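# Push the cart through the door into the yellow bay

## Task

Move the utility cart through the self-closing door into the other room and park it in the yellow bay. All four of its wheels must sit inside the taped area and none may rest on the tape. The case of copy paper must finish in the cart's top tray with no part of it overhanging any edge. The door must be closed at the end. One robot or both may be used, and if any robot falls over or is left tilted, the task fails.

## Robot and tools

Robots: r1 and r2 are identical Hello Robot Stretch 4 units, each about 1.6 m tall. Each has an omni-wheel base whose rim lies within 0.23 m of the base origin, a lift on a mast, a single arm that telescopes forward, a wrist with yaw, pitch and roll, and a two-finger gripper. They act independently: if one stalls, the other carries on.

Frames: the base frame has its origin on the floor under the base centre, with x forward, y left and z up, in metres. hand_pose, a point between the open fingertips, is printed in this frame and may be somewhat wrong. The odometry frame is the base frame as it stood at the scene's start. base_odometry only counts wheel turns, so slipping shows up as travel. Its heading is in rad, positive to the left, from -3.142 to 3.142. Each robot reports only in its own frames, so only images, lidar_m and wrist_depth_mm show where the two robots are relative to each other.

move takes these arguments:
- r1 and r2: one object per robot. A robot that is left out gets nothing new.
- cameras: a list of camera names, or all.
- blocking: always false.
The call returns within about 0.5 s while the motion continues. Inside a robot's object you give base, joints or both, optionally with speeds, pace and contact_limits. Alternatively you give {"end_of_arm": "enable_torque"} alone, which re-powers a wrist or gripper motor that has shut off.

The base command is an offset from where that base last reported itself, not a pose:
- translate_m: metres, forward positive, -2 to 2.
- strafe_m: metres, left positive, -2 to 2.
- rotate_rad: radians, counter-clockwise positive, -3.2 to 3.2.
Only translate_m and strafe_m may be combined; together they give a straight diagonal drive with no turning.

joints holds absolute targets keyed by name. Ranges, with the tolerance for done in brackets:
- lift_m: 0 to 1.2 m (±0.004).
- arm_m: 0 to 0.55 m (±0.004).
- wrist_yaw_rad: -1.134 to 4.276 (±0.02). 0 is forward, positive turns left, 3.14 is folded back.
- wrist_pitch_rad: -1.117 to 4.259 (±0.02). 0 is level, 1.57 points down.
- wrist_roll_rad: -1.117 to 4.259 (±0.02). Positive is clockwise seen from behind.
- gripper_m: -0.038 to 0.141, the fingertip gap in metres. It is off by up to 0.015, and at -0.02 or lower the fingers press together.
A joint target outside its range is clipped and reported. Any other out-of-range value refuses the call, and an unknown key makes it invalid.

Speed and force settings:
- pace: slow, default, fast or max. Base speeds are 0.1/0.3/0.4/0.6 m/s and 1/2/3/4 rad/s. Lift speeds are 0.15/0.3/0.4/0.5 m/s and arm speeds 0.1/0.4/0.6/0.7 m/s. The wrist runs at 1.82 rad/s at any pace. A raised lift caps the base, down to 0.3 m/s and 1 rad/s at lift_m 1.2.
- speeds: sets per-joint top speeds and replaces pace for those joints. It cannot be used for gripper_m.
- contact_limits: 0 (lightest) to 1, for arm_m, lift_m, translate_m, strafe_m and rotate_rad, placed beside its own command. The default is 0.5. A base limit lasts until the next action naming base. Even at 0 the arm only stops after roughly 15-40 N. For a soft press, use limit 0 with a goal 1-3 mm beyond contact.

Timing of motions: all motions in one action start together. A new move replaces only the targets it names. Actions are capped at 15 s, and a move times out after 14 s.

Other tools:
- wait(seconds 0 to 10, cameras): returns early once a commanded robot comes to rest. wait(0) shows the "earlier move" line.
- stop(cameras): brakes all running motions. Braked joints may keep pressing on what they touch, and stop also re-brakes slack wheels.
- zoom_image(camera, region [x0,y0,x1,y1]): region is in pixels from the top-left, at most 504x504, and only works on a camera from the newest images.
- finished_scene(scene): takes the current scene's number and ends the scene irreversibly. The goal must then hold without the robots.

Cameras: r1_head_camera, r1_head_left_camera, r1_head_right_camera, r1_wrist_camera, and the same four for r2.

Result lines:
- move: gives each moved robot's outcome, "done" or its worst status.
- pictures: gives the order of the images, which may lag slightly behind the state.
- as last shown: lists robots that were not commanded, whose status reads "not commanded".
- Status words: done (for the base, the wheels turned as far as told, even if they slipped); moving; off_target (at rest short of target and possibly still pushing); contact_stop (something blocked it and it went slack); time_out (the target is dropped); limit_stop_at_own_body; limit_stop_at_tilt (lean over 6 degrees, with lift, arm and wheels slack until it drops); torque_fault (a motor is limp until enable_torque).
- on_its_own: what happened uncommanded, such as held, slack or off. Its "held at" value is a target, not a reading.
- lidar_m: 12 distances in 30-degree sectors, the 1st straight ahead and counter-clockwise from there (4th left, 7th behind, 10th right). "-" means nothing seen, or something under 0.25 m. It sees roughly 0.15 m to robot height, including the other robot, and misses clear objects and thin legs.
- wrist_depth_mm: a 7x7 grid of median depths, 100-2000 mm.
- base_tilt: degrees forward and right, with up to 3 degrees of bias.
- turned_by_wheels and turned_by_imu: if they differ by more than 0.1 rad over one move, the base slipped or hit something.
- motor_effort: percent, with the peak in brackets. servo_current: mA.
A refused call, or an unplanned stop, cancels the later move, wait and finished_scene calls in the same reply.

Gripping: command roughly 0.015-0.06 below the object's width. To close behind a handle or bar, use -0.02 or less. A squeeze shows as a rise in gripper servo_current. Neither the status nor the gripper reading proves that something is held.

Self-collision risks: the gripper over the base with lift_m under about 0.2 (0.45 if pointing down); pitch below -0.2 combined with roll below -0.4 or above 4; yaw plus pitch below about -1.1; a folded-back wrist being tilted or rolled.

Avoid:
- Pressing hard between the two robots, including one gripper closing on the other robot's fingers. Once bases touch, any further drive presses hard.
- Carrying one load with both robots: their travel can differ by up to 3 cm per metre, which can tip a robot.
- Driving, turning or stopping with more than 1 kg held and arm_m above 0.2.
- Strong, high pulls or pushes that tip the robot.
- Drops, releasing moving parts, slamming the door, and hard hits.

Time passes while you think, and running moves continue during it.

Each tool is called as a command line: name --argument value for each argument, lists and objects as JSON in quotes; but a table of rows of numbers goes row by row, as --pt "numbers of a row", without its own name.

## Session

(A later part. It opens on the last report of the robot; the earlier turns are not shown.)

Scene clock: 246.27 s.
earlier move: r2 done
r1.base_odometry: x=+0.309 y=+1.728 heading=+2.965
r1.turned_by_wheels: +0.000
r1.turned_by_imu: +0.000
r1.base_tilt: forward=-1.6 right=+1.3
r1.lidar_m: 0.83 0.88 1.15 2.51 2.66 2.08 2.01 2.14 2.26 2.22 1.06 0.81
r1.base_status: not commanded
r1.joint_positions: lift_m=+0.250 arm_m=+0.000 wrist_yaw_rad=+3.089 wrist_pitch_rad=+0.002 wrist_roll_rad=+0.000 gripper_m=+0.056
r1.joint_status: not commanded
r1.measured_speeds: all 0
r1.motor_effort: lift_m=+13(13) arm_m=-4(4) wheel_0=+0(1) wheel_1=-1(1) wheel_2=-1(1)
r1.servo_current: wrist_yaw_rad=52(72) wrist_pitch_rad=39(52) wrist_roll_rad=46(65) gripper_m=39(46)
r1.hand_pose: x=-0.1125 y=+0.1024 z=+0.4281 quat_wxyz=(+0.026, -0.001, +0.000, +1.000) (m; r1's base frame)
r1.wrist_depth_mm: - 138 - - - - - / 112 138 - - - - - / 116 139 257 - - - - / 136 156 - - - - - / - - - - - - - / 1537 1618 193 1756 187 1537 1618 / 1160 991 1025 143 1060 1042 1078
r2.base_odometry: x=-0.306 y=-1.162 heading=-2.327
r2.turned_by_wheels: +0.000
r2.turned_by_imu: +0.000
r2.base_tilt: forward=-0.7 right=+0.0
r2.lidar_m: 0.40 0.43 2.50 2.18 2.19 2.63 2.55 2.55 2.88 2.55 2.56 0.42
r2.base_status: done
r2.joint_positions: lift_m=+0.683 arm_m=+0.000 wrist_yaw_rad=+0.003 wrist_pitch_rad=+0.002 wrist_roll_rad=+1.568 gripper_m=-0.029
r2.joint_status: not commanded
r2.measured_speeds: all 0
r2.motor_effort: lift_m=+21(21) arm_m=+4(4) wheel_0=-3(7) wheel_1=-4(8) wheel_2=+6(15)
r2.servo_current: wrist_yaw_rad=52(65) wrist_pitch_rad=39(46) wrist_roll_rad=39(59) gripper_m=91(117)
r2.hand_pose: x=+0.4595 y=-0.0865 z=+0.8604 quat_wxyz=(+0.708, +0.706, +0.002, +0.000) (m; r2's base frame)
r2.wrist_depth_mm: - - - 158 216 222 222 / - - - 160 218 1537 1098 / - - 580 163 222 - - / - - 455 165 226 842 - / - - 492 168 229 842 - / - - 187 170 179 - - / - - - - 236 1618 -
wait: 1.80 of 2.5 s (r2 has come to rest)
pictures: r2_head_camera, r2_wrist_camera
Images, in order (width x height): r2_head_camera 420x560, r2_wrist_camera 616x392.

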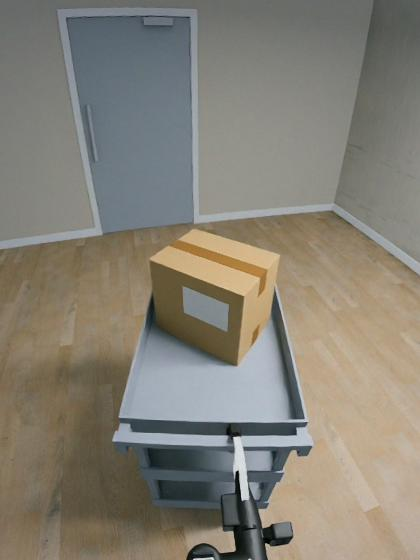

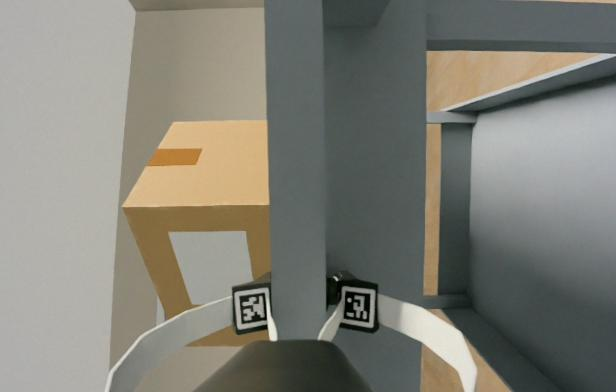

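move --blocking false --r2 '{"base":{"translate_m":-0.65},"pace":"slow"}' --cameras '[]'

wait --seconds 9 --cameras '[]'

wait --seconds 0.3 --cameras '["r2_wrist_camera","r2_head_camera","r2_head_right_camera"]'

Scene clock: 252.73 s.
move: r2 moving
r1: as last shown
r1.lidar_m: 0.84 0.90 1.15 2.51 2.67 2.08 2.02 2.15 2.28 2.19 1.05 0.83
r1.motor_effort: lift_m=+13(13) arm_m=-4(4) wheel_0=+1(1) wheel_1=-1(1) wheel_2=-1(1)
r1.servo_current: wrist_yaw_rad=39(65) wrist_pitch_rad=46(46) wrist_roll_rad=52(65) gripper_m=46(46)
r1.wrist_depth_mm: - 138 - - - - - / 111 139 - - - - - / 115 140 258 - - - - / 136 156 - - - - - / - - - - - - - / 1576 1576 193 1756 187 1537 1618 / 1138 1008 1008 143 1060 1042 1098
r2.base_odometry: x=-0.297 y=-1.153 heading=-2.327
r2.turned_by_wheels: +0.000
r2.turned_by_imu: +0.000
r2.base_tilt: forward=-0.6 right=+0.0
r2.lidar_m: 0.40 0.42 2.49 2.18 2.19 2.63 2.53 2.54 2.90 2.56 2.57 0.39
r2.base_status: translate_m moving
r2.joint_positions: lift_m=+0.683 arm_m=+0.000 wrist_yaw_rad=+0.003 wrist_pitch_rad=+0.002 wrist_roll_rad=+1.568 gripper_m=-0.029
r2.joint_status: not commanded
r2.measured_speeds: translate_m=-0.050 strafe_m=+0.000 rotate_rad=-0.002 lift_m=+0.000 arm_m=+0.000 wrist_yaw_rad=+0.000 wrist_pitch_rad=+0.000 wrist_roll_rad=+0.000
r2.motor_effort: lift_m=+21(21) arm_m=+4(4) wheel_0=-2(9) wheel_1=-8(8) wheel_2=+13(13)
r2.servo_current: wrist_yaw_rad=46(65) wrist_pitch_rad=39(46) wrist_roll_rad=52(52) gripper_m=91(98)
r2.hand_pose: x=+0.4595 y=-0.0865 z=+0.8604 quat_wxyz=(+0.708, +0.706, +0.002, +0.000) (m; r2's base frame)
r2.wrist_depth_mm: - - - 158 216 221 222 / - - - 160 219 1576 - / - - 574 163 222 - - / - - 462 165 225 831 - / - - 492 168 229 831 - / - - 188 171 179 - - / - - - - 237 1618 -
pictures: none
No camera images: "cameras" was empty.

Scene clock: 260.00 s.
earlier move: r2 done
r1.base_odometry: x=+0.309 y=+1.728 heading=+2.965
r1.turned_by_wheels: +0.000
r1.turned_by_imu: +0.000
r1.base_tilt: forward=-1.6 right=+1.3
r1.lidar_m: 0.82 0.89 1.13 2.52 2.65 2.06 2.00 2.14 2.27 2.20 1.04 0.84
r1.base_status: not commanded
r1.joint_positions: lift_m=+0.250 arm_m=+0.000 wrist_yaw_rad=+3.089 wrist_pitch_rad=+0.002 wrist_roll_rad=+0.000 gripper_m=+0.056
r1.joint_status: not commanded
r1.measured_speeds: all 0
r1.motor_effort: lift_m=+13(13) arm_m=-4(4) wheel_0=+1(2) wheel_1=-1(1) wheel_2=-1(1)
r1.servo_current: wrist_yaw_rad=26(78) wrist_pitch_rad=46(52) wrist_roll_rad=46(72) gripper_m=46(52)
r1.hand_pose: x=-0.1125 y=+0.1024 z=+0.4281 quat_wxyz=(+0.026, -0.001, +0.000, +1.000) (m; r1's base frame)
r1.wrist_depth_mm: - 138 - - - - - / 112 139 - - - - - / 116 139 258 - - - - / 136 156 - - - - - / - - - - - - - / 1576 1618 194 1808 188 1576 1708 / 1118 991 1025 143 1060 1042 1078
r2.base_odometry: x=+0.140 y=-0.689 heading=-2.326
r2.turned_by_wheels: +0.000
r2.turned_by_imu: +0.004
r2.base_tilt: forward=-0.7 right=+0.1
r2.lidar_m: 0.37 0.42 2.35 2.04 2.03 2.19 1.93 1.94 2.32 2.72 2.70 0.43
r2.base_status: done
r2.joint_positions: lift_m=+0.683 arm_m=+0.000 wrist_yaw_rad=+0.003 wrist_pitch_rad=+0.002 wrist_roll_rad=+1.568 gripper_m=-0.029
r2.joint_status: not commanded
r2.measured_speeds: all 0
r2.motor_effort: lift_m=+21(21) arm_m=+4(5) wheel_0=-1(9) wheel_1=-3(8) wheel_2=+8(15)
r2.servo_current: wrist_yaw_rad=46(65) wrist_pitch_rad=46(52) wrist_roll_rad=46(65) gripper_m=98(104)
r2.hand_pose: x=+0.4596 y=-0.0864 z=+0.8604 quat_wxyz=(+0.708, +0.706, +0.002, +0.001) (m; r2's base frame)
r2.wrist_depth_mm: - - - 173 234 240 241 / - - - 173 234 1576 1098 / - - - 173 233 842 - / - - 517 173 232 831 - / - 484 469 171 231 831 - / - - 187 172 177 - - / - - 564 - 230 - -
wait: 7.27 of 9 s (r2 has come to rest)
pictures: none
No camera images: "cameras" was empty.

Scene clock: 260.30 s.
r1.base_odometry: x=+0.309 y=+1.728 heading=+2.965
r1.turned_by_wheels: +0.000
r1.turned_by_imu: +0.000
r1.base_tilt: forward=-1.6 right=+1.2
r1.lidar_m: 0.83 0.87 1.17 2.52 2.66 2.09 2.01 2.15 2.28 2.20 1.04 0.83
r1.base_status: not commanded
r1.joint_positions: lift_m=+0.250 arm_m=+0.000 wrist_yaw_rad=+3.089 wrist_pitch_rad=+0.002 wrist_roll_rad=+0.000 gripper_m=+0.056
r1.joint_status: not commanded
r1.measured_speeds: all 0
r1.motor_effort: lift_m=+13(13) arm_m=-4(4) wheel_0=+1(2) wheel_1=-1(1) wheel_2=-1(1)
r1.servo_current: wrist_yaw_rad=39(78) wrist_pitch_rad=46(52) wrist_roll_rad=65(72) gripper_m=39(52)
r1.hand_pose: x=-0.1125 y=+0.1024 z=+0.4281 quat_wxyz=(+0.026, -0.001, +0.000, +1.000) (m; r1's base frame)
r1.wrist_depth_mm: - 139 - - - - - / 112 138 - - - - - / 116 139 256 - - - - / 137 156 - - - - - / - - - - - - - / 1537 1618 193 1808 187 1576 1708 / 1138 1008 1008 143 1060 1042 1098
r2.base_odometry: x=+0.140 y=-0.689 heading=-2.326
r2.turned_by_wheels: +0.000
r2.turned_by_imu: +0.000
r2.base_tilt: forward=-0.7 right=+0.1
r2.lidar_m: 0.39 0.40 2.32 2.01 2.04 2.19 1.92 1.91 2.29 2.69 2.72 0.43
r2.base_status: done
r2.joint_positions: lift_m=+0.683 arm_m=+0.000 wrist_yaw_rad=+0.003 wrist_pitch_rad=+0.002 wrist_roll_rad=+1.568 gripper_m=-0.029
r2.joint_status: not commanded
r2.measured_speeds: all 0
r2.motor_effort: lift_m=+21(21) arm_m=+4(5) wheel_0=-1(9) wheel_1=-3(8) wheel_2=+8(15)
r2.servo_current: wrist_yaw_rad=39(65) wrist_pitch_rad=46(52) wrist_roll_rad=46(65) gripper_m=98(104)
r2.hand_pose: x=+0.4596 y=-0.0864 z=+0.8604 quat_wxyz=(+0.708, +0.706, +0.002, +0.001) (m; r2's base frame)
r2.wrist_depth_mm: - - - 173 235 240 240 / - - - 173 232 1576 1138 / - - - 172 232 820 - / - - 521 172 233 842 - / - 480 466 172 230 831 - / - - 187 171 177 - - / - - 569 - 230 - -
wait: 0.30 s; at rest by 0.27 s
pictures: r2_head_camera, r2_head_right_camera, r2_wrist_camera
Images, in order (width x height): r2_head_camera 420x560, r2_head_right_camera 420x672, r2_wrist_camera 616x392.

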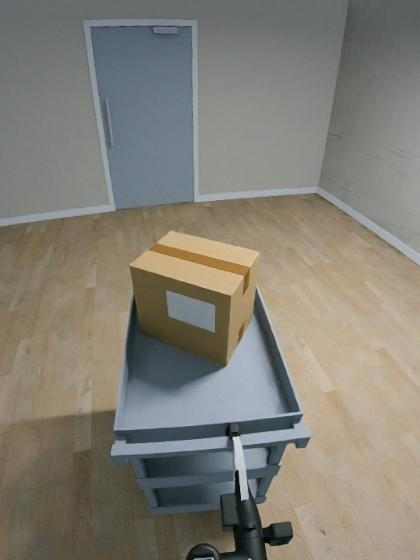

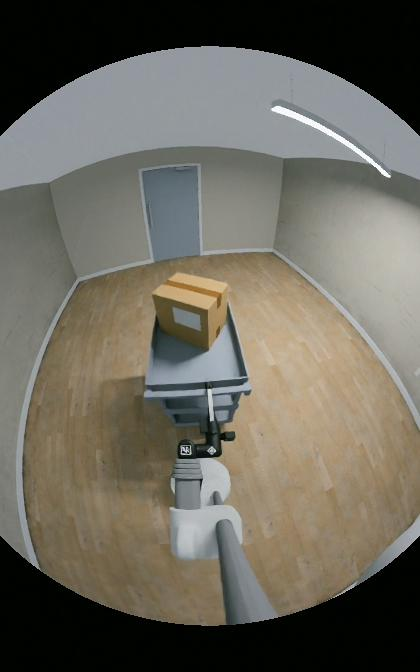

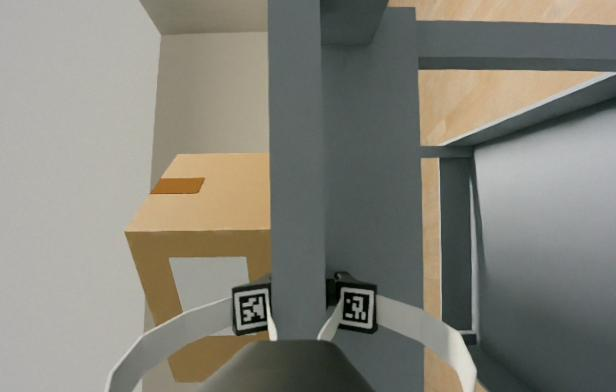

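move --blocking false --r1 '{"base":{"translate_m":0.85},"pace":"slow","contact_limits":{"translate_m":0.7}}' --cameras '[]'

wait --seconds 10

Scene clock: 266.47 s.
move: r1 moving
r1.base_odometry: x=+0.297 y=+1.730 heading=+2.965
r1.turned_by_wheels: +0.000
r1.turned_by_imu: +0.000
r1.base_tilt: forward=-1.6 right=+1.3
r1.lidar_m: 0.83 0.86 1.12 2.51 2.65 2.09 2.02 2.17 2.27 2.21 1.04 0.81
r1.base_status: translate_m moving
r1.joint_positions: lift_m=+0.250 arm_m=+0.000 wrist_yaw_rad=+3.089 wrist_pitch_rad=+0.002 wrist_roll_rad=+0.000 gripper_m=+0.056
r1.joint_status: not commanded
r1.measured_speeds: translate_m=+0.048 strafe_m=+0.000 rotate_rad=+0.000 lift_m=+0.000 arm_m=+0.000 wrist_yaw_rad=+0.000 wrist_pitch_rad=+0.000 wrist_roll_rad=+0.000
r1.motor_effort: lift_m=+13(13) arm_m=-4(4) wheel_0=+5(7) wheel_1=+5(7) wheel_2=-5(6)
r1.servo_current: wrist_yaw_rad=59(65) wrist_pitch_rad=33(52) wrist_roll_rad=52(59) gripper_m=39(46)
r1.contact_limits: translate_m 0.7
r1.hand_pose: x=-0.1125 y=+0.1024 z=+0.4281 quat_wxyz=(+0.026, -0.001, +0.000, +1.000) (m; r1's base frame)
r1.wrist_depth_mm: - 139 - - - - - / 112 139 - - - - - / 116 139 257 - - - - / 137 156 - - - - - / - - - - - - - / 1576 1618 194 1756 187 1756 1661 / 1118 991 1008 142 1060 1060 1098
r2: as last shown
r2.lidar_m: 0.38 0.38 2.33 2.01 2.03 2.21 1.94 1.93 2.32 2.69 2.71 0.43
r2.motor_effort: lift_m=+21(21) arm_m=+4(5) wheel_0=-1(2) wheel_1=-3(3) wheel_2=+8(8)
r2.servo_current: wrist_yaw_rad=39(52) wrist_pitch_rad=39(46) wrist_roll_rad=39(52) gripper_m=98(98)
r2.wrist_depth_mm: - - - 173 234 241 240 / - - - 173 234 1576 1118 / - - - 173 233 831 - / - - 521 172 233 820 - / - 484 469 172 231 831 - / - - 186 171 177 - - / - - 569 - 231 - -
pictures: none
No camera images: "cameras" was empty.

Scene clock: 275.73 s.
earlier move: r1 done
r1.base_odometry: x=-0.527 y=+1.877 heading=+2.966
r1.turned_by_wheels: +0.001
r1.turned_by_imu: +0.004
r1.base_tilt: forward=-1.6 right=+1.3
r1.lidar_m: 0.25 0.25 0.25 0.42 2.61 2.94 2.86 3.03 2.43 0.32 0.41 0.25
r1.base_status: done
r1.joint_positions: lift_m=+0.250 arm_m=+0.000 wrist_yaw_rad=+3.101 wrist_pitch_rad=+0.002 wrist_roll_rad=+0.000 gripper_m=+0.056
r1.joint_status: not commanded
r1.measured_speeds: all 0
r1.motor_effort: lift_m=+14(14) arm_m=+9(9) wheel_0=+15(26) wheel_1=+14(16) wheel_2=-12(21)
r1.servo_current: wrist_yaw_rad=65(91) wrist_pitch_rad=46(52) wrist_roll_rad=46(78) gripper_m=46(52)
r1.contact_limits: translate_m 0.7
r1.hand_pose: x=-0.1142 y=+0.0990 z=+0.4280 quat_wxyz=(+0.020, -0.001, +0.000, +1.000) (m; r1's base frame)
r1.wrist_depth_mm: - 136 - - - - - / - 136 190 - - - - / 106 134 184 - - - - / 122 136 267 - - - - / - - - - - - - / 1618 1576 193 1576 187 1661 1499 / 1138 1008 1008 153 1008 991 1042
r2.base_odometry: x=+0.140 y=-0.689 heading=-2.326
r2.turned_by_wheels: +0.000
r2.turned_by_imu: +0.001
r2.base_tilt: forward=-0.6 right=+0.1
r2.lidar_m: 0.35 0.38 2.30 2.00 2.04 2.16 1.93 1.93 2.31 2.69 2.71 0.44
r2.base_status: not commanded
r2.joint_positions: lift_m=+0.683 arm_m=+0.000 wrist_yaw_rad=+0.003 wrist_pitch_rad=+0.002 wrist_roll_rad=+1.568 gripper_m=-0.029
r2.joint_status: not commanded
r2.measured_speeds: all 0
r2.motor_effort: lift_m=+21(21) arm_m=+4(5) wheel_0=-1(2) wheel_1=-3(3) wheel_2=+8(9)
r2.servo_current: wrist_yaw_rad=52(59) wrist_pitch_rad=39(46) wrist_roll_rad=46(65) gripper_m=91(104)
r2.hand_pose: x=+0.4596 y=-0.0864 z=+0.8604 quat_wxyz=(+0.708, +0.706, +0.002, +0.001) (m; r2's base frame)
r2.wrist_depth_mm: - - - 173 234 240 240 / - - - 173 233 1576 1118 / - - - 173 233 842 - / - - 521 172 232 831 - / - 488 469 172 232 831 - / - - 187 171 177 - - / - - 569 - 229 - -
wait: 9.27 of 10 s (r1 has come to rest)
pictures: r1_head_camera, r1_head_left_camera, r1_head_right_camera, r1_wrist_camera, r2_head_camera, r2_head_left_camera, r2_head_right_camera, r2_wrist_camera
Images, in order (width x height): r1_head_camera 420x560, r1_head_left_camera 420x672, r1_head_right_camera 420x672, r1_wrist_camera 616x392, r2_head_camera 420x560, r2_head_left_camera 420x672, r2_head_right_camera 420x672, r2_wrist_camera 616x392.

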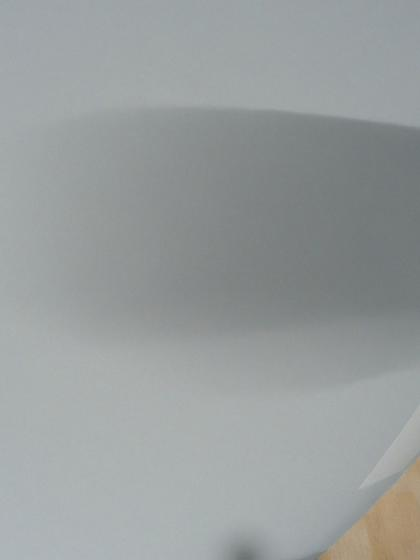

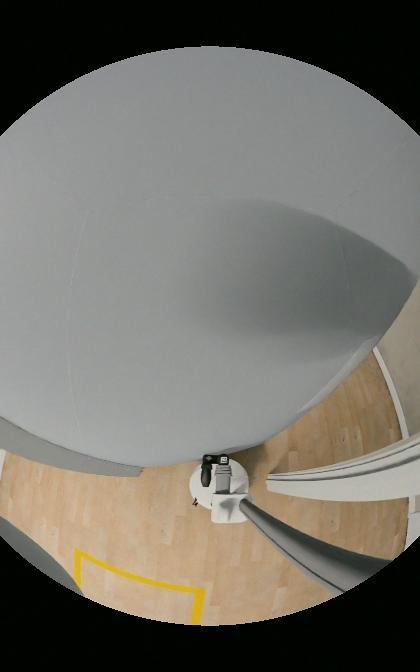

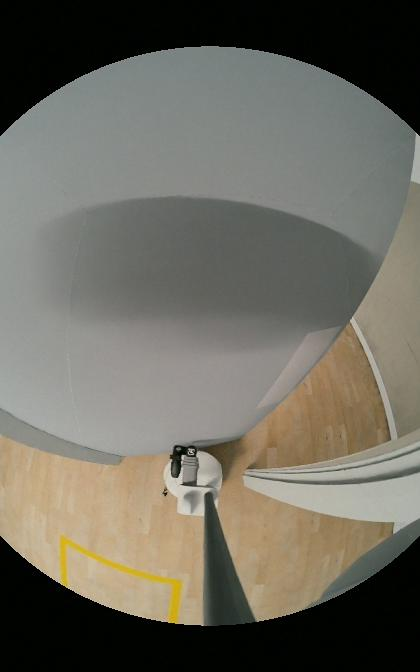

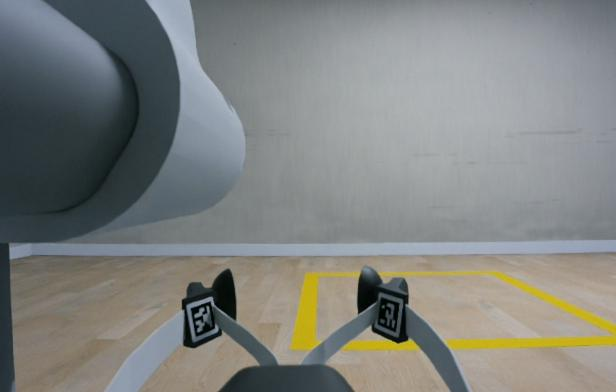

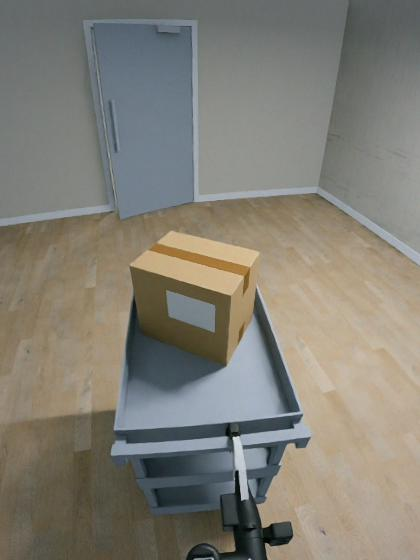

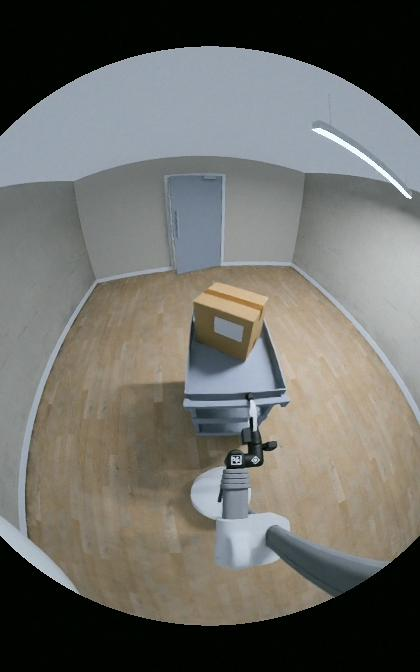

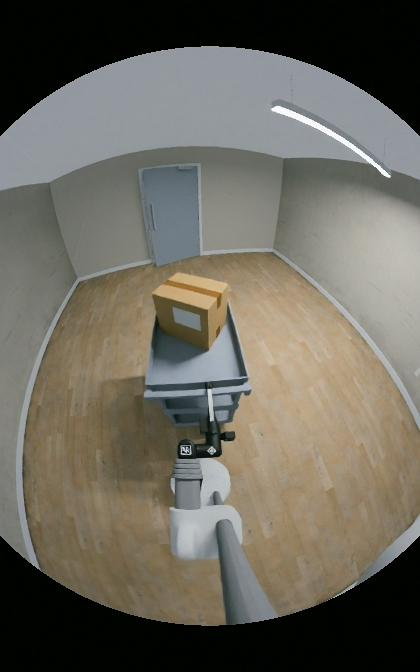

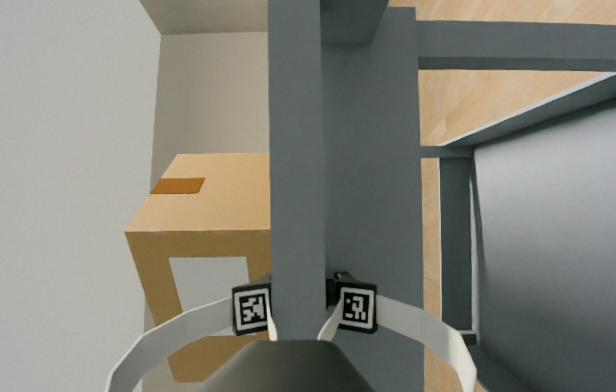

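move --blocking false --r1 '{"base":{"translate_m":0.6},"pace":"slow","contact_limits":{"translate_m":0.7}}' --cameras '[]'

wait --seconds 9 --cameras '["r1_head_left_camera","r1_head_right_camera","r2_head_camera"]'

Scene clock: 284.13 s.
move: r1 moving
r1.base_odometry: x=-0.539 y=+1.879 heading=+2.967
r1.turned_by_wheels: +0.001
r1.turned_by_imu: +0.004
r1.base_tilt: forward=-1.7 right=+1.3
r1.lidar_m: 0.25 0.25 0.25 0.42 2.64 2.94 2.86 3.06 2.42 0.34 0.45 0.25
r1.base_status: translate_m moving
r1.joint_positions: lift_m=+0.250 arm_m=-0.001 wrist_yaw_rad=+3.101 wrist_pitch_rad=+0.002 wrist_roll_rad=+0.000 gripper_m=+0.056
r1.joint_status: not commanded
r1.measured_speeds: translate_m=+0.048 strafe_m=+0.001 rotate_rad=-0.004 lift_m=+0.000 arm_m=+0.000 wrist_yaw_rad=+0.000 wrist_pitch_rad=+0.000 wrist_roll_rad=+0.000
r1.motor_effort: lift_m=+13(14) arm_m=+10(10) wheel_0=+16(19) wheel_1=+16(18) wheel_2=-16(18)
r1.servo_current: wrist_yaw_rad=72(98) wrist_pitch_rad=46(52) wrist_roll_rad=59(59) gripper_m=39(46)
r1.contact_limits: translate_m 0.7
r1.hand_pose: x=-0.1142 y=+0.0989 z=+0.4280 quat_wxyz=(+0.020, -0.001, +0.000, +1.000) (m; r1's base frame)
r1.wrist_depth_mm: - 136 - - - - - / - 135 179 - - - - / 106 134 178 - - - - / 122 136 265 - - - - / - - - - - - - / 1618 1661 193 1618 188 1576 1576 / 1138 1008 1008 154 991 976 1025
r2: as last shown
r2.turned_by_imu: +0.000
r2.base_tilt: forward=-0.7 right=+0.1
r2.lidar_m: 0.38 0.39 2.34 2.02 2.01 2.17 1.93 1.92 2.32 2.67 2.70 0.40
r2.motor_effort: lift_m=+21(21) arm_m=+4(5) wheel_0=-1(2) wheel_1=-2(3) wheel_2=+8(8)
r2.servo_current: wrist_yaw_rad=39(52) wrist_pitch_rad=39(46) wrist_roll_rad=46(59) gripper_m=104(104)
r2.wrist_depth_mm: - - - 174 234 240 241 / - - - 173 234 1576 1098 / - - - 172 233 831 - / - - 521 172 233 842 - / - 484 466 173 232 842 - / - - 187 171 177 - - / - - 564 - 231 - -
pictures: none
No camera images: "cameras" was empty.

Scene clock: 290.90 s.
earlier move: r1 done
r1.base_odometry: x=-1.117 y=+1.982 heading=+2.967
r1.turned_by_wheels: -0.001
r1.turned_by_imu: +0.012
r1.base_tilt: forward=-1.6 right=+1.3
r1.lidar_m: 0.27 0.25 - 0.25 0.32 3.54 3.48 0.66 0.81 2.29 2.45 3.47
r1.base_status: done
r1.joint_positions: lift_m=+0.250 arm_m=+0.000 wrist_yaw_rad=+3.092 wrist_pitch_rad=+0.002 wrist_roll_rad=+0.000 gripper_m=+0.056
r1.joint_status: not commanded
r1.measured_speeds: all 0
r1.motor_effort: lift_m=+14(14) arm_m=+5(10) wheel_0=+5(19) wheel_1=+10(19) wheel_2=-5(19)
r1.servo_current: wrist_yaw_rad=46(98) wrist_pitch_rad=39(52) wrist_roll_rad=39(65) gripper_m=46(52)
r1.contact_limits: translate_m 0.7
r1.hand_pose: x=-0.1129 y=+0.1016 z=+0.4280 quat_wxyz=(+0.025, -0.001, +0.000, +1.000) (m; r1's base frame)
r1.wrist_depth_mm: - 136 - - - - - / - 137 - - - - - / 109 138 203 - - - - / 124 138 - - - - - / 699 - - - - - - / 723 1576 194 1576 187 1576 1430 / 768 991 1008 153 1060 1042 1042
r2.base_odometry: x=+0.140 y=-0.689 heading=-2.326
r2.turned_by_wheels: +0.000
r2.turned_by_imu: +0.001
r2.base_tilt: forward=-0.7 right=+0.1
r2.lidar_m: 0.38 0.40 2.33 2.01 2.04 2.19 1.93 1.93 2.32 2.69 2.71 0.44
r2.base_status: not commanded
r2.joint_positions: lift_m=+0.683 arm_m=+0.000 wrist_yaw_rad=+0.003 wrist_pitch_rad=+0.002 wrist_roll_rad=+1.568 gripper_m=-0.029
r2.joint_status: not commanded
r2.measured_speeds: all 0
r2.motor_effort: lift_m=+21(21) arm_m=+4(5) wheel_0=-2(2) wheel_1=-3(3) wheel_2=+8(9)
r2.servo_current: wrist_yaw_rad=46(65) wrist_pitch_rad=39(46) wrist_roll_rad=52(59) gripper_m=91(104)
r2.hand_pose: x=+0.4596 y=-0.0864 z=+0.8604 quat_wxyz=(+0.708, +0.706, +0.002, +0.001) (m; r2's base frame)
r2.wrist_depth_mm: - - - 174 234 241 240 / - - - 173 233 1576 1098 / - - - 172 232 831 - / - - 521 173 232 831 - / - 484 462 172 232 831 - / - - 187 172 177 - - / - - 564 - 231 - -
wait: 6.77 of 9 s (r1 has come to rest)
pictures: r1_head_left_camera, r1_head_right_camera, r2_head_camera
Images, in order (width x height): r1_head_left_camera 420x672, r1_head_right_camera 420x672, r2_head_camera 420x560.

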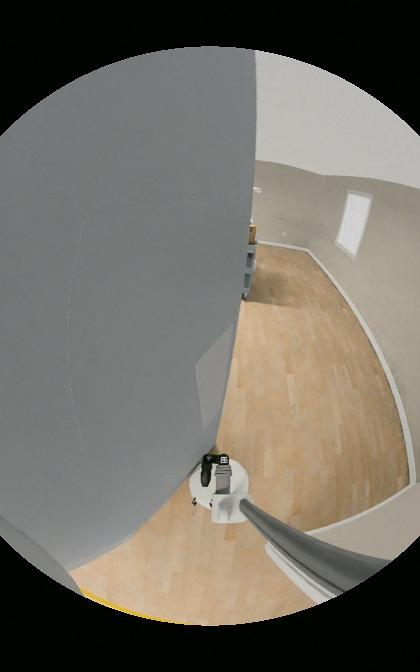

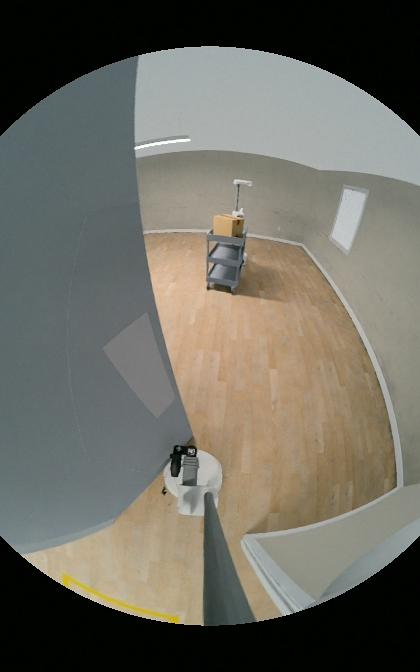

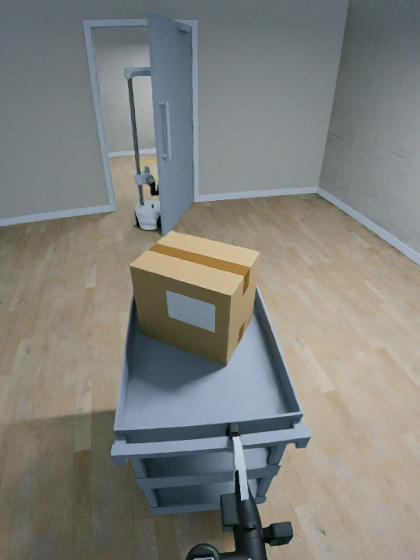

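move --blocking false --r1 '{"base":{"translate_m":0.25,"strafe_m":0.3},"pace":"slow","contact_limits":{"translate_m":0.7,"strafe_m":0.7}}' --cameras '[]'

wait --seconds 8 --cameras '[]'

move --blocking false --r1 '{"base":{"translate_m":0.04,"strafe_m":0.35},"pace":"slow","contact_limits":{"translate_m":0.7,"strafe_m":0.7}}' --cameras '[]'

wait --seconds 8 --cameras '["r1_head_left_camera","r1_head_right_camera","r2_head_camera"]'

r1: "contact_limits": translate_m and strafe_m are given together and make one move, which takes one limit: state it under one of them only
Scene clock: 300.67 s.
r1.base_odometry: x=-1.117 y=+1.982 heading=+2.967
r1.turned_by_wheels: +0.000
r1.turned_by_imu: +0.000
r1.base_tilt: forward=-1.6 right=+1.3
r1.lidar_m: 0.26 0.25 - 0.25 0.32 3.55 3.48 0.63 0.78 2.30 2.46 3.50
r1.base_status: done
r1.joint_positions: lift_m=+0.250 arm_m=+0.000 wrist_yaw_rad=+3.092 wrist_pitch_rad=+0.002 wrist_roll_rad=+0.000 gripper_m=+0.056
r1.joint_status: not commanded
r1.measured_speeds: all 0
r1.motor_effort: lift_m=+14(14) arm_m=+5(10) wheel_0=+5(19) wheel_1=+10(19) wheel_2=-6(19)
r1.servo_current: wrist_yaw_rad=46(98) wrist_pitch_rad=39(52) wrist_roll_rad=65(65) gripper_m=46(52)
r1.contact_limits: translate_m 0.7
r1.hand_pose: x=-0.1129 y=+0.1016 z=+0.4280 quat_wxyz=(+0.025, -0.001, +0.000, +1.000) (m; r1's base frame)
r1.wrist_depth_mm: - 137 - - - - - / - 137 - - - - - / 109 138 203 - - - - / 124 138 - - - - - / 683 - - - - - - / 723 1618 193 1576 187 1537 1397 / 768 991 991 154 1042 1042 1042
r2.base_odometry: x=+0.140 y=-0.689 heading=-2.326
r2.turned_by_wheels: +0.000
r2.turned_by_imu: +0.000
r2.base_tilt: forward=-0.7 right=+0.1
r2.lidar_m: 0.39 0.41 2.32 2.00 2.02 2.19 1.93 1.94 2.31 2.70 2.71 0.44
r2.base_status: not commanded
r2.joint_positions: lift_m=+0.683 arm_m=+0.000 wrist_yaw_rad=+0.003 wrist_pitch_rad=+0.002 wrist_roll_rad=+1.568 gripper_m=-0.029
r2.joint_status: not commanded
r2.measured_speeds: all 0
r2.motor_effort: lift_m=+21(21) arm_m=+4(5) wheel_0=-1(2) wheel_1=-3(3) wheel_2=+8(9)
r2.servo_current: wrist_yaw_rad=52(65) wrist_pitch_rad=39(46) wrist_roll_rad=52(59) gripper_m=91(104)
r2.hand_pose: x=+0.4596 y=-0.0864 z=+0.8604 quat_wxyz=(+0.708, +0.706, +0.002, +0.001) (m; r2's base frame)
r2.wrist_depth_mm: - - - 173 234 240 241 / - - - 173 234 1576 1138 / - - - 172 233 831 - / - - 525 172 233 842 - / - 488 469 172 232 831 - / - - 187 171 177 - - / - - 564 - 231 - -
pictures: none

not run: a call was refused earlier in this reply.

not run: a call was refused earlier in this reply.

not run: a call was refused earlier in this reply.

move --blocking false --r1 '{"base":{"translate_m":0.25,"strafe_m":0.3},"pace":"slow","contact_limits":{"translate_m":0.7}}' --cameras '[]'

wait --seconds 8 --cameras '[]'

move --blocking false --r1 '{"base":{"translate_m":0.04,"strafe_m":0.35},"pace":"slow","contact_limits":{"translate_m":0.7}}' --cameras '[]'

wait --seconds 8 --cameras '["r1_head_left_camera","r1_head_right_camera","r2_head_camera"]'

Scene clock: 306.63 s.
move: r1 moving
r1.base_odometry: x=-1.127 y=+1.974 heading=+2.966
r1.turned_by_wheels: -0.001
r1.turned_by_imu: -0.001
r1.base_tilt: forward=-1.6 right=+1.3
r1.lidar_m: 0.28 0.25 - 0.25 0.30 3.52 3.50 0.67 0.82 2.31 2.45 3.50
r1.base_status: translate_m moving; strafe_m moving
r1.joint_positions: lift_m=+0.250 arm_m=+0.000 wrist_yaw_rad=+3.092 wrist_pitch_rad=+0.002 wrist_roll_rad=+0.000 gripper_m=+0.056
r1.joint_status: not commanded
r1.measured_speeds: translate_m=+0.032 strafe_m=+0.037 rotate_rad=+0.002 lift_m=+0.000 arm_m=+0.000 wrist_yaw_rad=+0.000 wrist_pitch_rad=+0.000 wrist_roll_rad=+0.000
r1.motor_effort: lift_m=+14(14) arm_m=+5(5) wheel_0=-13(13) wheel_1=+10(16) wheel_2=-10(10)
r1.servo_current: wrist_yaw_rad=59(65) wrist_pitch_rad=39(46) wrist_roll_rad=52(59) gripper_m=46(46)
r1.contact_limits: translate_m 0.7
r1.hand_pose: x=-0.1129 y=+0.1016 z=+0.4280 quat_wxyz=(+0.025, -0.001, +0.000, +1.000) (m; r1's base frame)
r1.wrist_depth_mm: - 136 - - - - 732 / - 137 - - - - 741 / 109 138 204 - - - - / 123 138 - - - - - / 691 - - - - - 750 / 750 1618 194 1661 187 1537 750 / 1008 1008 1025 153 1042 1042 741
r2.base_odometry: x=+0.140 y=-0.689 heading=-2.326
r2.turned_by_wheels: +0.000
r2.turned_by_imu: +0.000
r2.base_tilt: forward=-0.6 right=+0.1
r2.lidar_m: 0.39 0.41 2.32 2.01 2.02 2.22 1.91 1.95 2.31 2.71 2.72 0.43
r2.base_status: not commanded
r2.joint_positions: lift_m=+0.683 arm_m=+0.000 wrist_yaw_rad=+0.003 wrist_pitch_rad=+0.002 wrist_roll_rad=+1.568 gripper_m=-0.029
r2.joint_status: not commanded
r2.measured_speeds: all 0
r2.motor_effort: lift_m=+21(21) arm_m=+4(5) wheel_0=-1(2) wheel_1=-3(3) wheel_2=+8(8)
r2.servo_current: wrist_yaw_rad=59(59) wrist_pitch_rad=39(46) wrist_roll_rad=52(59) gripper_m=98(104)
r2.hand_pose: x=+0.4596 y=-0.0864 z=+0.8604 quat_wxyz=(+0.708, +0.706, +0.002, +0.001) (m; r2's base frame)
r2.wrist_depth_mm: - - - 173 233 241 241 / - - - 174 234 1618 1098 / - - - 172 234 831 - / - - 525 172 232 831 - / - 488 469 172 232 831 - / - - 187 171 177 - - / - - 569 - 231 - -
pictures: none
No camera images: "cameras" was empty.

Scene clock: 311.30 s.
earlier move: r1 done
r1.base_odometry: x=-1.416 y=+1.730 heading=+2.967
r1.turned_by_wheels: +0.001
r1.turned_by_imu: +0.004
r1.base_tilt: forward=-1.6 right=+1.3
r1.lidar_m: 2.10 0.27 0.25 - 0.25 0.32 3.71 1.01 1.17 2.61 2.76 2.09
r1.base_status: done
r1.joint_positions: lift_m=+0.250 arm_m=+0.000 wrist_yaw_rad=+3.092 wrist_pitch_rad=+0.002 wrist_roll_rad=+0.000 gripper_m=+0.056
r1.joint_status: not commanded
r1.measured_speeds: all 0
r1.motor_effort: lift_m=+14(14) arm_m=+5(5) wheel_0=-6(15) wheel_1=+7(17) wheel_2=-3(10)
r1.servo_current: wrist_yaw_rad=39(72) wrist_pitch_rad=46(52) wrist_roll_rad=39(72) gripper_m=46(52)
r1.contact_limits: translate_m 0.7
r1.hand_pose: x=-0.1129 y=+0.1016 z=+0.4280 quat_wxyz=(+0.025, -0.001, +0.000, +1.000) (m; r1's base frame)
r1.wrist_depth_mm: - 137 - - 496 249 - / - 137 - - 500 252 176 / 110 138 204 - 508 253 176 / 124 138 - - 512 254 178 / - - - - 517 255 178 / 1618 1576 193 1576 187 234 177 / 1098 1008 1025 154 442 200 177
r2.base_odometry: x=+0.140 y=-0.689 heading=-2.326
r2.turned_by_wheels: +0.000
r2.turned_by_imu: +0.001
r2.base_tilt: forward=-0.6 right=+0.0
r2.lidar_m: 0.39 0.40 2.33 2.02 2.02 2.18 1.90 1.95 2.29 2.71 2.69 0.41
r2.base_status: not commanded
r2.joint_positions: lift_m=+0.683 arm_m=+0.000 wrist_yaw_rad=+0.003 wrist_pitch_rad=+0.002 wrist_roll_rad=+1.568 gripper_m=-0.029
r2.joint_status: not commanded
r2.measured_speeds: all 0
r2.motor_effort: lift_m=+21(21) arm_m=+4(5) wheel_0=-1(2) wheel_1=-3(3) wheel_2=+8(8)
r2.servo_current: wrist_yaw_rad=52(65) wrist_pitch_rad=39(52) wrist_roll_rad=46(59) gripper_m=91(104)
r2.hand_pose: x=+0.4596 y=-0.0864 z=+0.8604 quat_wxyz=(+0.708, +0.706, +0.002, +0.001) (m; r2's base frame)
r2.wrist_depth_mm: - - - 173 234 240 240 / - - - 173 232 1618 1098 / - - - 172 234 831 - / - - 521 172 232 831 - / - 484 466 172 231 842 - / - - 187 171 177 - - / - - 564 - 231 - -
wait: 4.67 of 8 s (r1 has come to rest)
pictures: none
No camera images: "cameras" was empty.

Scene clock: 311.80 s.
move: r1 moving
r1.base_odometry: x=-1.420 y=+1.717 heading=+2.966
r1.turned_by_wheels: +0.000
r1.turned_by_imu: +0.000
r1.base_tilt: forward=-1.6 right=+1.3
r1.lidar_m: 2.08 0.26 0.25 - 0.25 0.32 3.90 1.07 1.13 2.60 2.81 2.09
r1.base_status: translate_m moving; strafe_m moving
r1.joint_positions: lift_m=+0.250 arm_m=+0.000 wrist_yaw_rad=+3.092 wrist_pitch_rad=+0.002 wrist_roll_rad=+0.000 gripper_m=+0.056
r1.joint_status: not commanded
r1.measured_speeds: translate_m=+0.006 strafe_m=+0.053 rotate_rad=-0.001 lift_m=+0.000 arm_m=+0.000 wrist_yaw_rad=+0.000 wrist_pitch_rad=+0.000 wrist_roll_rad=+0.000
r1.motor_effort: lift_m=+14(14) arm_m=+5(5) wheel_0=-14(14) wheel_1=+10(12) wheel_2=-3(5)
r1.servo_current: wrist_yaw_rad=65(65) wrist_pitch_rad=39(46) wrist_roll_rad=46(65) gripper_m=33(46)
r1.contact_limits: translate_m 0.7
r1.hand_pose: x=-0.1129 y=+0.1016 z=+0.4280 quat_wxyz=(+0.025, -0.001, +0.000, +1.000) (m; r1's base frame)
r1.wrist_depth_mm: - 136 - - 544 243 172 / - 137 - - 559 245 174 / 109 138 204 - 480 248 175 / 124 138 - - 484 249 175 / - - - - 477 248 175 / 1576 1576 194 1618 187 248 175 / 1118 1008 1008 153 421 198 174
r2: as last shown
r2.turned_by_imu: +0.000
r2.base_tilt: forward=-0.7 right=+0.1
r2.lidar_m: 0.38 0.40 2.34 2.02 2.02 2.19 1.93 1.92 2.32 2.70 2.70 0.44
r2.motor_effort: lift_m=+21(21) arm_m=+4(4) wheel_0=-2(2) wheel_1=-3(3) wheel_2=+8(8)
r2.servo_current: wrist_yaw_rad=46(59) wrist_pitch_rad=39(46) wrist_roll_rad=59(59) gripper_m=98(98)
r2.wrist_depth_mm: - - - 174 235 242 241 / - - - 173 233 1576 1118 / - - - 173 233 831 - / - - 521 172 233 831 - / - 484 469 171 232 831 - / - - 187 172 177 - - / - - 569 - 230 - -
pictures: none
No camera images: "cameras" was empty.

Scene clock: 314.80 s.
earlier move: r1 contact_stop
r1.base_odometry: x=-1.467 y=+1.560 heading=+2.982
r1.turned_by_wheels: +0.016
r1.turned_by_imu: +0.016
r1.base_tilt: forward=-1.6 right=+1.3
r1.lidar_m: 2.10 0.27 0.25 - 0.25 0.26 0.61 1.17 1.19 2.75 2.96 2.09
r1.base_status: translate_m contact_stop (by the wheels' count: +0.021 of +0.040); strafe_m contact_stop (by the wheels' count: +0.177 of +0.350)
r1.joint_positions: lift_m=+0.250 arm_m=+0.000 wrist_yaw_rad=+3.092 wrist_pitch_rad=+0.002 wrist_roll_rad=+0.000 gripper_m=+0.056
r1.joint_status: not commanded
r1.measured_speeds: all 0
r1.on_its_own: the wheels are slack since a contact_stop
r1.motor_effort: lift_m=+15(15) arm_m=+4(5) wheel_0=+0(29) wheel_1=+0(34) wheel_2=+0(5)
r1.servo_current: wrist_yaw_rad=39(65) wrist_pitch_rad=46(52) wrist_roll_rad=33(72) gripper_m=39(52)
r1.contact_limits: translate_m 0.7
r1.hand_pose: x=-0.1129 y=+0.1017 z=+0.4279 quat_wxyz=(+0.025, -0.001, +0.000, +1.000) (m; r1's base frame)
r1.wrist_depth_mm: 135 138 - - 304 202 - / 110 138 - - 307 204 - / 117 139 249 - 309 194 - / 137 151 - - 310 195 - / - - - - 312 196 160 / 1618 1661 194 768 191 195 - / 1138 1008 1025 153 290 176 -
r2.base_odometry: x=+0.140 y=-0.689 heading=-2.326
r2.turned_by_wheels: +0.000
r2.turned_by_imu: +0.000
r2.base_tilt: forward=-0.7 right=+0.1
r2.lidar_m: 0.38 0.40 2.32 2.01 2.06 2.21 1.90 1.94 2.32 2.70 2.70 0.41
r2.base_status: not commanded
r2.joint_positions: lift_m=+0.683 arm_m=+0.000 wrist_yaw_rad=+0.003 wrist_pitch_rad=+0.002 wrist_roll_rad=+1.568 gripper_m=-0.029
r2.joint_status: not commanded
r2.measured_speeds: all 0
r2.motor_effort: lift_m=+21(21) arm_m=+4(5) wheel_0=-1(2) wheel_1=-3(3) wheel_2=+8(8)
r2.servo_current: wrist_yaw_rad=52(65) wrist_pitch_rad=39(46) wrist_roll_rad=52(59) gripper_m=91(104)
r2.hand_pose: x=+0.4596 y=-0.0864 z=+0.8604 quat_wxyz=(+0.708, +0.706, +0.002, +0.001) (m; r2's base frame)
r2.wrist_depth_mm: - - - 173 234 241 241 / - - - 173 234 1576 1118 / - - - 172 233 831 - / - - 521 173 232 831 - / - 488 466 172 231 831 - / - - 186 172 177 - - / - - 564 - 231 - -
wait: 3.00 of 8 s (r1 has come to rest)
pictures: r1_head_left_camera, r1_head_right_camera, r2_head_camera
Images, in order (width x height): r1_head_left_camera 420x672, r1_head_right_camera 420x672, r2_head_camera 420x560.

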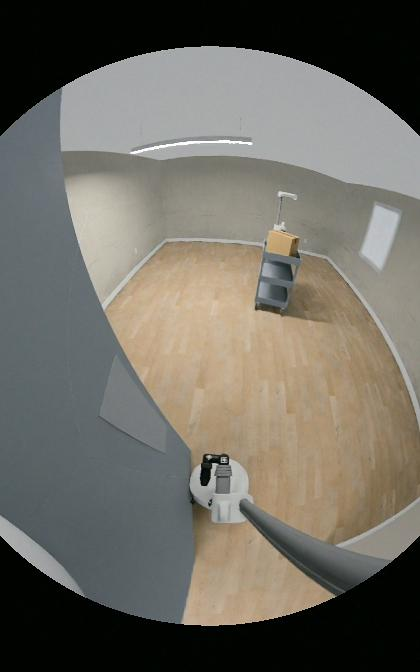

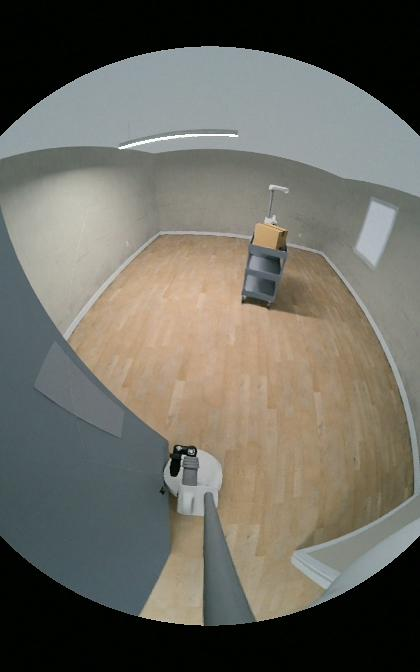

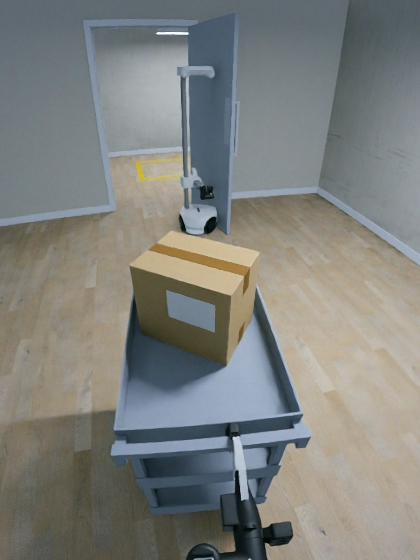

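move --blocking false --r1 '{"base":{"translate_m":0.24},"pace":"slow","contact_limits":{"translate_m":0.7}}' --cameras '[]'

wait --seconds 4 --cameras '[]'

move --blocking false --r1 '{"base":{"strafe_m":0.1},"pace":"slow","contact_limits":{"strafe_m":0.5}}' --cameras '[]'

wait --seconds 3 --cameras '["r1_head_left_camera","r1_head_right_camera","r2_head_camera"]'

zoom_image --camera "r2_head_camera" --region '[70, 0, 270, 250]'

Scene clock: 338.60 s.
move: r1 moving
r1.base_odometry: x=-1.479 y=+1.562 heading=+2.983
r1.turned_by_wheels: +0.001
r1.turned_by_imu: +0.001
r1.base_tilt: forward=-1.6 right=+1.3
r1.lidar_m: 2.10 0.29 0.25 - 0.25 0.25 0.58 1.18 1.22 2.76 2.98 2.08
r1.base_status: translate_m moving
r1.joint_positions: lift_m=+0.250 arm_m=+0.000 wrist_yaw_rad=+3.092 wrist_pitch_rad=+0.002 wrist_roll_rad=+0.000 gripper_m=+0.056
r1.joint_status: not commanded
r1.measured_speeds: translate_m=+0.049 strafe_m=+0.000 rotate_rad=+0.003 lift_m=+0.000 arm_m=+0.000 wrist_yaw_rad=+0.000 wrist_pitch_rad=+0.000 wrist_roll_rad=+0.000
r1.motor_effort: lift_m=+15(15) arm_m=+5(5) wheel_0=+5(5) wheel_1=+9(10) wheel_2=-6(6)
r1.servo_current: wrist_yaw_rad=52(59) wrist_pitch_rad=46(46) wrist_roll_rad=46(59) gripper_m=39(39)
r1.contact_limits: translate_m 0.7
r1.hand_pose: x=-0.1129 y=+0.1017 z=+0.4279 quat_wxyz=(+0.025, -0.001, +0.000, +1.000) (m; r1's base frame)
r1.wrist_depth_mm: 136 138 - - 306 201 - / 111 138 - - 307 202 - / 117 138 248 - 310 195 - / 137 151 - - 310 195 - / - - - - 314 195 160 / 1576 1618 194 788 190 196 - / 1118 991 1008 154 290 176 -
r2: as last shown
r2.base_tilt: forward=-0.6 right=+0.1
r2.lidar_m: 0.40 0.40 2.35 2.01 2.02 2.21 1.92 1.91 2.32 2.68 2.68 0.42
r2.motor_effort: lift_m=+21(21) arm_m=+4(5) wheel_0=-2(2) wheel_1=-3(3) wheel_2=+8(8)
r2.servo_current: wrist_yaw_rad=52(52) wrist_pitch_rad=39(46) wrist_roll_rad=46(59) gripper_m=98(98)
r2.wrist_depth_mm: - - - 173 234 241 241 / - - - 173 234 1576 1098 / - - - 173 233 831 - / - - 521 172 232 831 - / - 484 469 172 232 842 - / - - 187 171 177 - - / - - 564 - 230 - -
pictures: none
No camera images: "cameras" was empty.

Scene clock: 341.77 s.
earlier move: r1 done
r1.base_odometry: x=-1.704 y=+1.598 heading=+2.983
r1.turned_by_wheels: +0.000
r1.turned_by_imu: +0.000
r1.base_tilt: forward=-1.5 right=+1.3
r1.lidar_m: 1.87 2.57 1.98 1.96 0.25 0.27 0.64 1.34 1.54 2.79 2.96 1.86
r1.base_status: done
r1.joint_positions: lift_m=+0.250 arm_m=+0.000 wrist_yaw_rad=+3.092 wrist_pitch_rad=+0.002 wrist_roll_rad=+0.000 gripper_m=+0.056
r1.joint_status: not commanded
r1.measured_speeds: all 0
r1.motor_effort: lift_m=+15(15) arm_m=+4(5) wheel_0=+1(6) wheel_1=+6(11) wheel_2=-2(6)
r1.servo_current: wrist_yaw_rad=46(72) wrist_pitch_rad=46(52) wrist_roll_rad=46(65) gripper_m=46(52)
r1.contact_limits: translate_m 0.7
r1.hand_pose: x=-0.1129 y=+0.1017 z=+0.4279 quat_wxyz=(+0.025, -0.001, +0.000, +1.000) (m; r1's base frame)
r1.wrist_depth_mm: 136 138 - - 314 204 - / 111 139 - - 315 206 - / 117 139 251 - 319 195 - / 137 151 - - 322 196 - / - - - - 325 197 160 / 1618 1618 193 1464 191 197 - / 1138 991 1008 143 297 177 -
r2.base_odometry: x=+0.140 y=-0.689 heading=-2.326
r2.turned_by_wheels: +0.000
r2.turned_by_imu: +0.000
r2.base_tilt: forward=-0.6 right=+0.0
r2.lidar_m: 0.39 0.39 2.29 2.02 2.04 2.20 1.92 1.93 2.29 2.69 2.71 0.44
r2.base_status: not commanded
r2.joint_positions: lift_m=+0.683 arm_m=+0.000 wrist_yaw_rad=+0.003 wrist_pitch_rad=+0.002 wrist_roll_rad=+1.568 gripper_m=-0.029
r2.joint_status: not commanded
r2.measured_speeds: all 0
r2.motor_effort: lift_m=+21(21) arm_m=+4(5) wheel_0=-1(2) wheel_1=-2(3) wheel_2=+8(9)
r2.servo_current: wrist_yaw_rad=46(59) wrist_pitch_rad=39(46) wrist_roll_rad=46(59) gripper_m=98(104)
r2.hand_pose: x=+0.4596 y=-0.0864 z=+0.8604 quat_wxyz=(+0.708, +0.706, +0.002, +0.001) (m; r2's base frame)
r2.wrist_depth_mm: - - - 174 234 240 242 / - - - 173 233 1537 1118 / - - - 173 233 831 - / - - 517 172 232 831 - / - 484 469 172 232 831 - / - - 187 172 177 - - / - - 569 - 231 - -
wait: 3.17 of 4 s (r1 has come to rest)
pictures: none
No camera images: "cameras" was empty.

Scene clock: 342.27 s.
move: r1 moving
r1.base_odometry: x=-1.706 y=+1.584 heading=+2.983
r1.turned_by_wheels: +0.000
r1.turned_by_imu: +0.000
r1.base_tilt: forward=-1.6 right=+1.3
r1.lidar_m: 1.91 2.56 1.98 1.92 0.25 0.27 0.59 1.36 1.57 2.79 2.98 1.88
r1.base_status: strafe_m moving
r1.joint_positions: lift_m=+0.250 arm_m=+0.000 wrist_yaw_rad=+3.092 wrist_pitch_rad=+0.002 wrist_roll_rad=+0.000 gripper_m=+0.056
r1.joint_status: not commanded
r1.measured_speeds: translate_m=+0.000 strafe_m=+0.056 rotate_rad=+0.000 lift_m=+0.000 arm_m=+0.000 wrist_yaw_rad=+0.000 wrist_pitch_rad=+0.000 wrist_roll_rad=+0.000
r1.motor_effort: lift_m=+15(15) arm_m=+4(5) wheel_0=-6(10) wheel_1=+12(12) wheel_2=+1(2)
r1.servo_current: wrist_yaw_rad=52(72) wrist_pitch_rad=46(52) wrist_roll_rad=39(59) gripper_m=39(46)
r1.contact_limits: strafe_m 0.5
r1.hand_pose: x=-0.1129 y=+0.1017 z=+0.4279 quat_wxyz=(+0.025, -0.001, +0.000, +1.000) (m; r1's base frame)
r1.wrist_depth_mm: 136 138 - - 307 202 - / 111 138 - - 312 204 - / 117 139 251 - 314 195 - / 137 151 - - 315 196 - / - - - - 317 196 160 / 1576 1618 193 1060 191 196 - / 1160 1008 1025 143 293 176 -
r2: as last shown
r2.base_tilt: forward=-0.7 right=+0.1
r2.lidar_m: 0.38 0.43 2.33 2.02 2.02 2.20 1.93 1.92 2.33 2.70 2.70 0.42
r2.motor_effort: lift_m=+21(21) arm_m=+4(5) wheel_0=-1(2) wheel_1=-3(3) wheel_2=+8(8)
r2.servo_current: wrist_yaw_rad=46(52) wrist_pitch_rad=39(46) wrist_roll_rad=39(59) gripper_m=91(98)
r2.wrist_depth_mm: - - - 173 234 240 240 / - - - 173 233 1576 1098 / - - - 172 233 831 - / - - 521 172 232 831 - / - 488 466 172 233 831 - / - - 187 171 177 - - / - - 564 - 230 - -
pictures: none
No camera images: "cameras" was empty.

Scene clock: 343.17 s.
earlier move: r1 contact_stop
r1.base_odometry: x=-1.710 y=+1.555 heading=+2.991
r1.turned_by_wheels: +0.008
r1.turned_by_imu: +0.000
r1.base_tilt: forward=-1.6 right=+1.3
r1.lidar_m: 1.88 2.52 1.94 1.91 0.25 0.26 0.60 1.36 1.56 2.79 3.01 1.89
r1.base_status: strafe_m contact_stop (by the wheels' count: +0.043 of +0.100)
r1.joint_positions: lift_m=+0.250 arm_m=+0.000 wrist_yaw_rad=+3.092 wrist_pitch_rad=+0.002 wrist_roll_rad=+0.000 gripper_m=+0.056
r1.joint_status: not commanded
r1.measured_speeds: all 0
r1.on_its_own: the wheels are slack since a contact_stop
r1.motor_effort: lift_m=+15(15) arm_m=+4(5) wheel_0=+0(27) wheel_1=+0(29) wheel_2=+0(3)
r1.servo_current: wrist_yaw_rad=52(72) wrist_pitch_rad=46(52) wrist_roll_rad=59(65) gripper_m=39(46)
r1.contact_limits: strafe_m 0.5
r1.hand_pose: x=-0.1128 y=+0.1017 z=+0.4279 quat_wxyz=(+0.025, -0.001, +0.000, +1.000) (m; r1's base frame)
r1.wrist_depth_mm: 136 138 - - 303 202 - / 110 138 - - 306 203 - / 113 139 253 - 309 195 - / 136 153 - - 310 195 - / - - - - 312 196 160 / 1661 1661 193 960 191 196 - / 1138 976 1008 143 289 176 -
r2.base_odometry: x=+0.140 y=-0.689 heading=-2.326
r2.turned_by_wheels: +0.000
r2.turned_by_imu: +0.000
r2.base_tilt: forward=-0.7 right=+0.1
r2.lidar_m: 0.40 0.41 2.31 2.02 2.03 2.20 1.91 1.92 2.31 2.69 2.71 0.44
r2.base_status: not commanded
r2.joint_positions: lift_m=+0.683 arm_m=+0.000 wrist_yaw_rad=+0.003 wrist_pitch_rad=+0.002 wrist_roll_rad=+1.568 gripper_m=-0.029
r2.joint_status: not commanded
r2.measured_speeds: all 0
r2.motor_effort: lift_m=+21(21) arm_m=+4(5) wheel_0=-2(2) wheel_1=-3(3) wheel_2=+8(8)
r2.servo_current: wrist_yaw_rad=39(52) wrist_pitch_rad=39(46) wrist_roll_rad=46(59) gripper_m=91(98)
r2.hand_pose: x=+0.4596 y=-0.0864 z=+0.8604 quat_wxyz=(+0.708, +0.706, +0.002, +0.001) (m; r2's base frame)
r2.wrist_depth_mm: - - - 173 234 240 241 / - - - 173 234 1576 1118 / - - - 172 232 831 - / - - 517 172 232 831 - / - 484 466 172 232 831 - / - - 187 171 177 - - / - - 564 - 231 - -
wait: 0.90 of 3 s (r1 has come to rest)
pictures: r1_head_left_camera, r1_head_right_camera, r2_head_camera
Images, in order (width x height): r1_head_left_camera 420x672, r1_head_right_camera 420x672, r2_head_camera 420x560.

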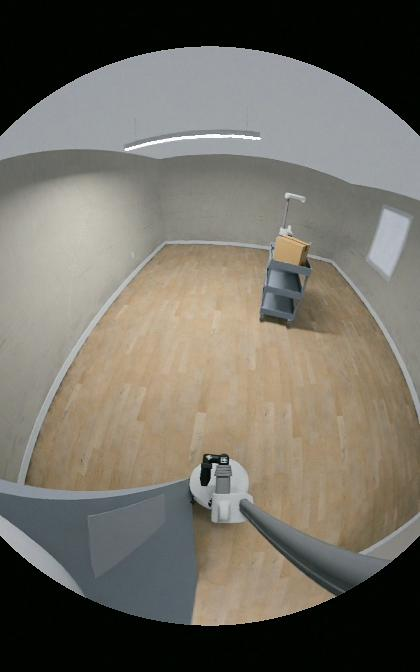

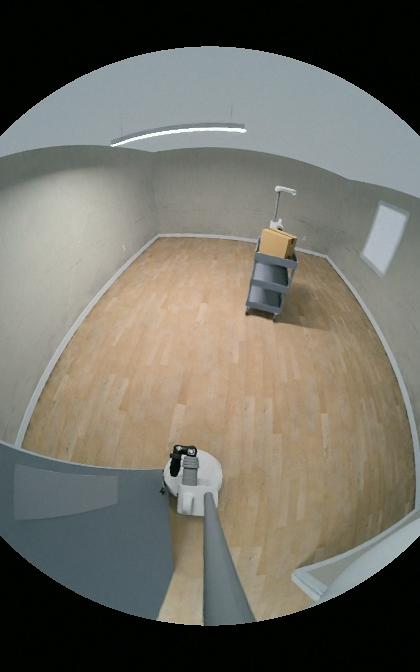

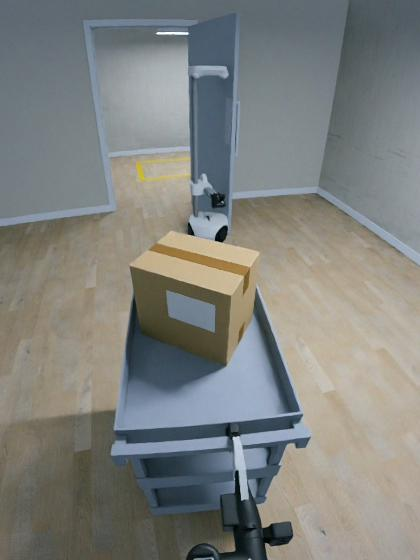

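Scaled by 2.016 from the camera's 420x560 image, which has a finer 1200x1600 frame.

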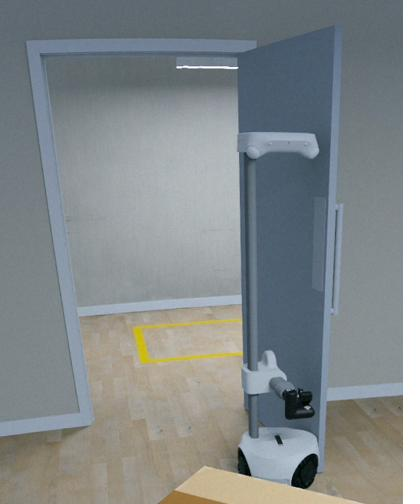

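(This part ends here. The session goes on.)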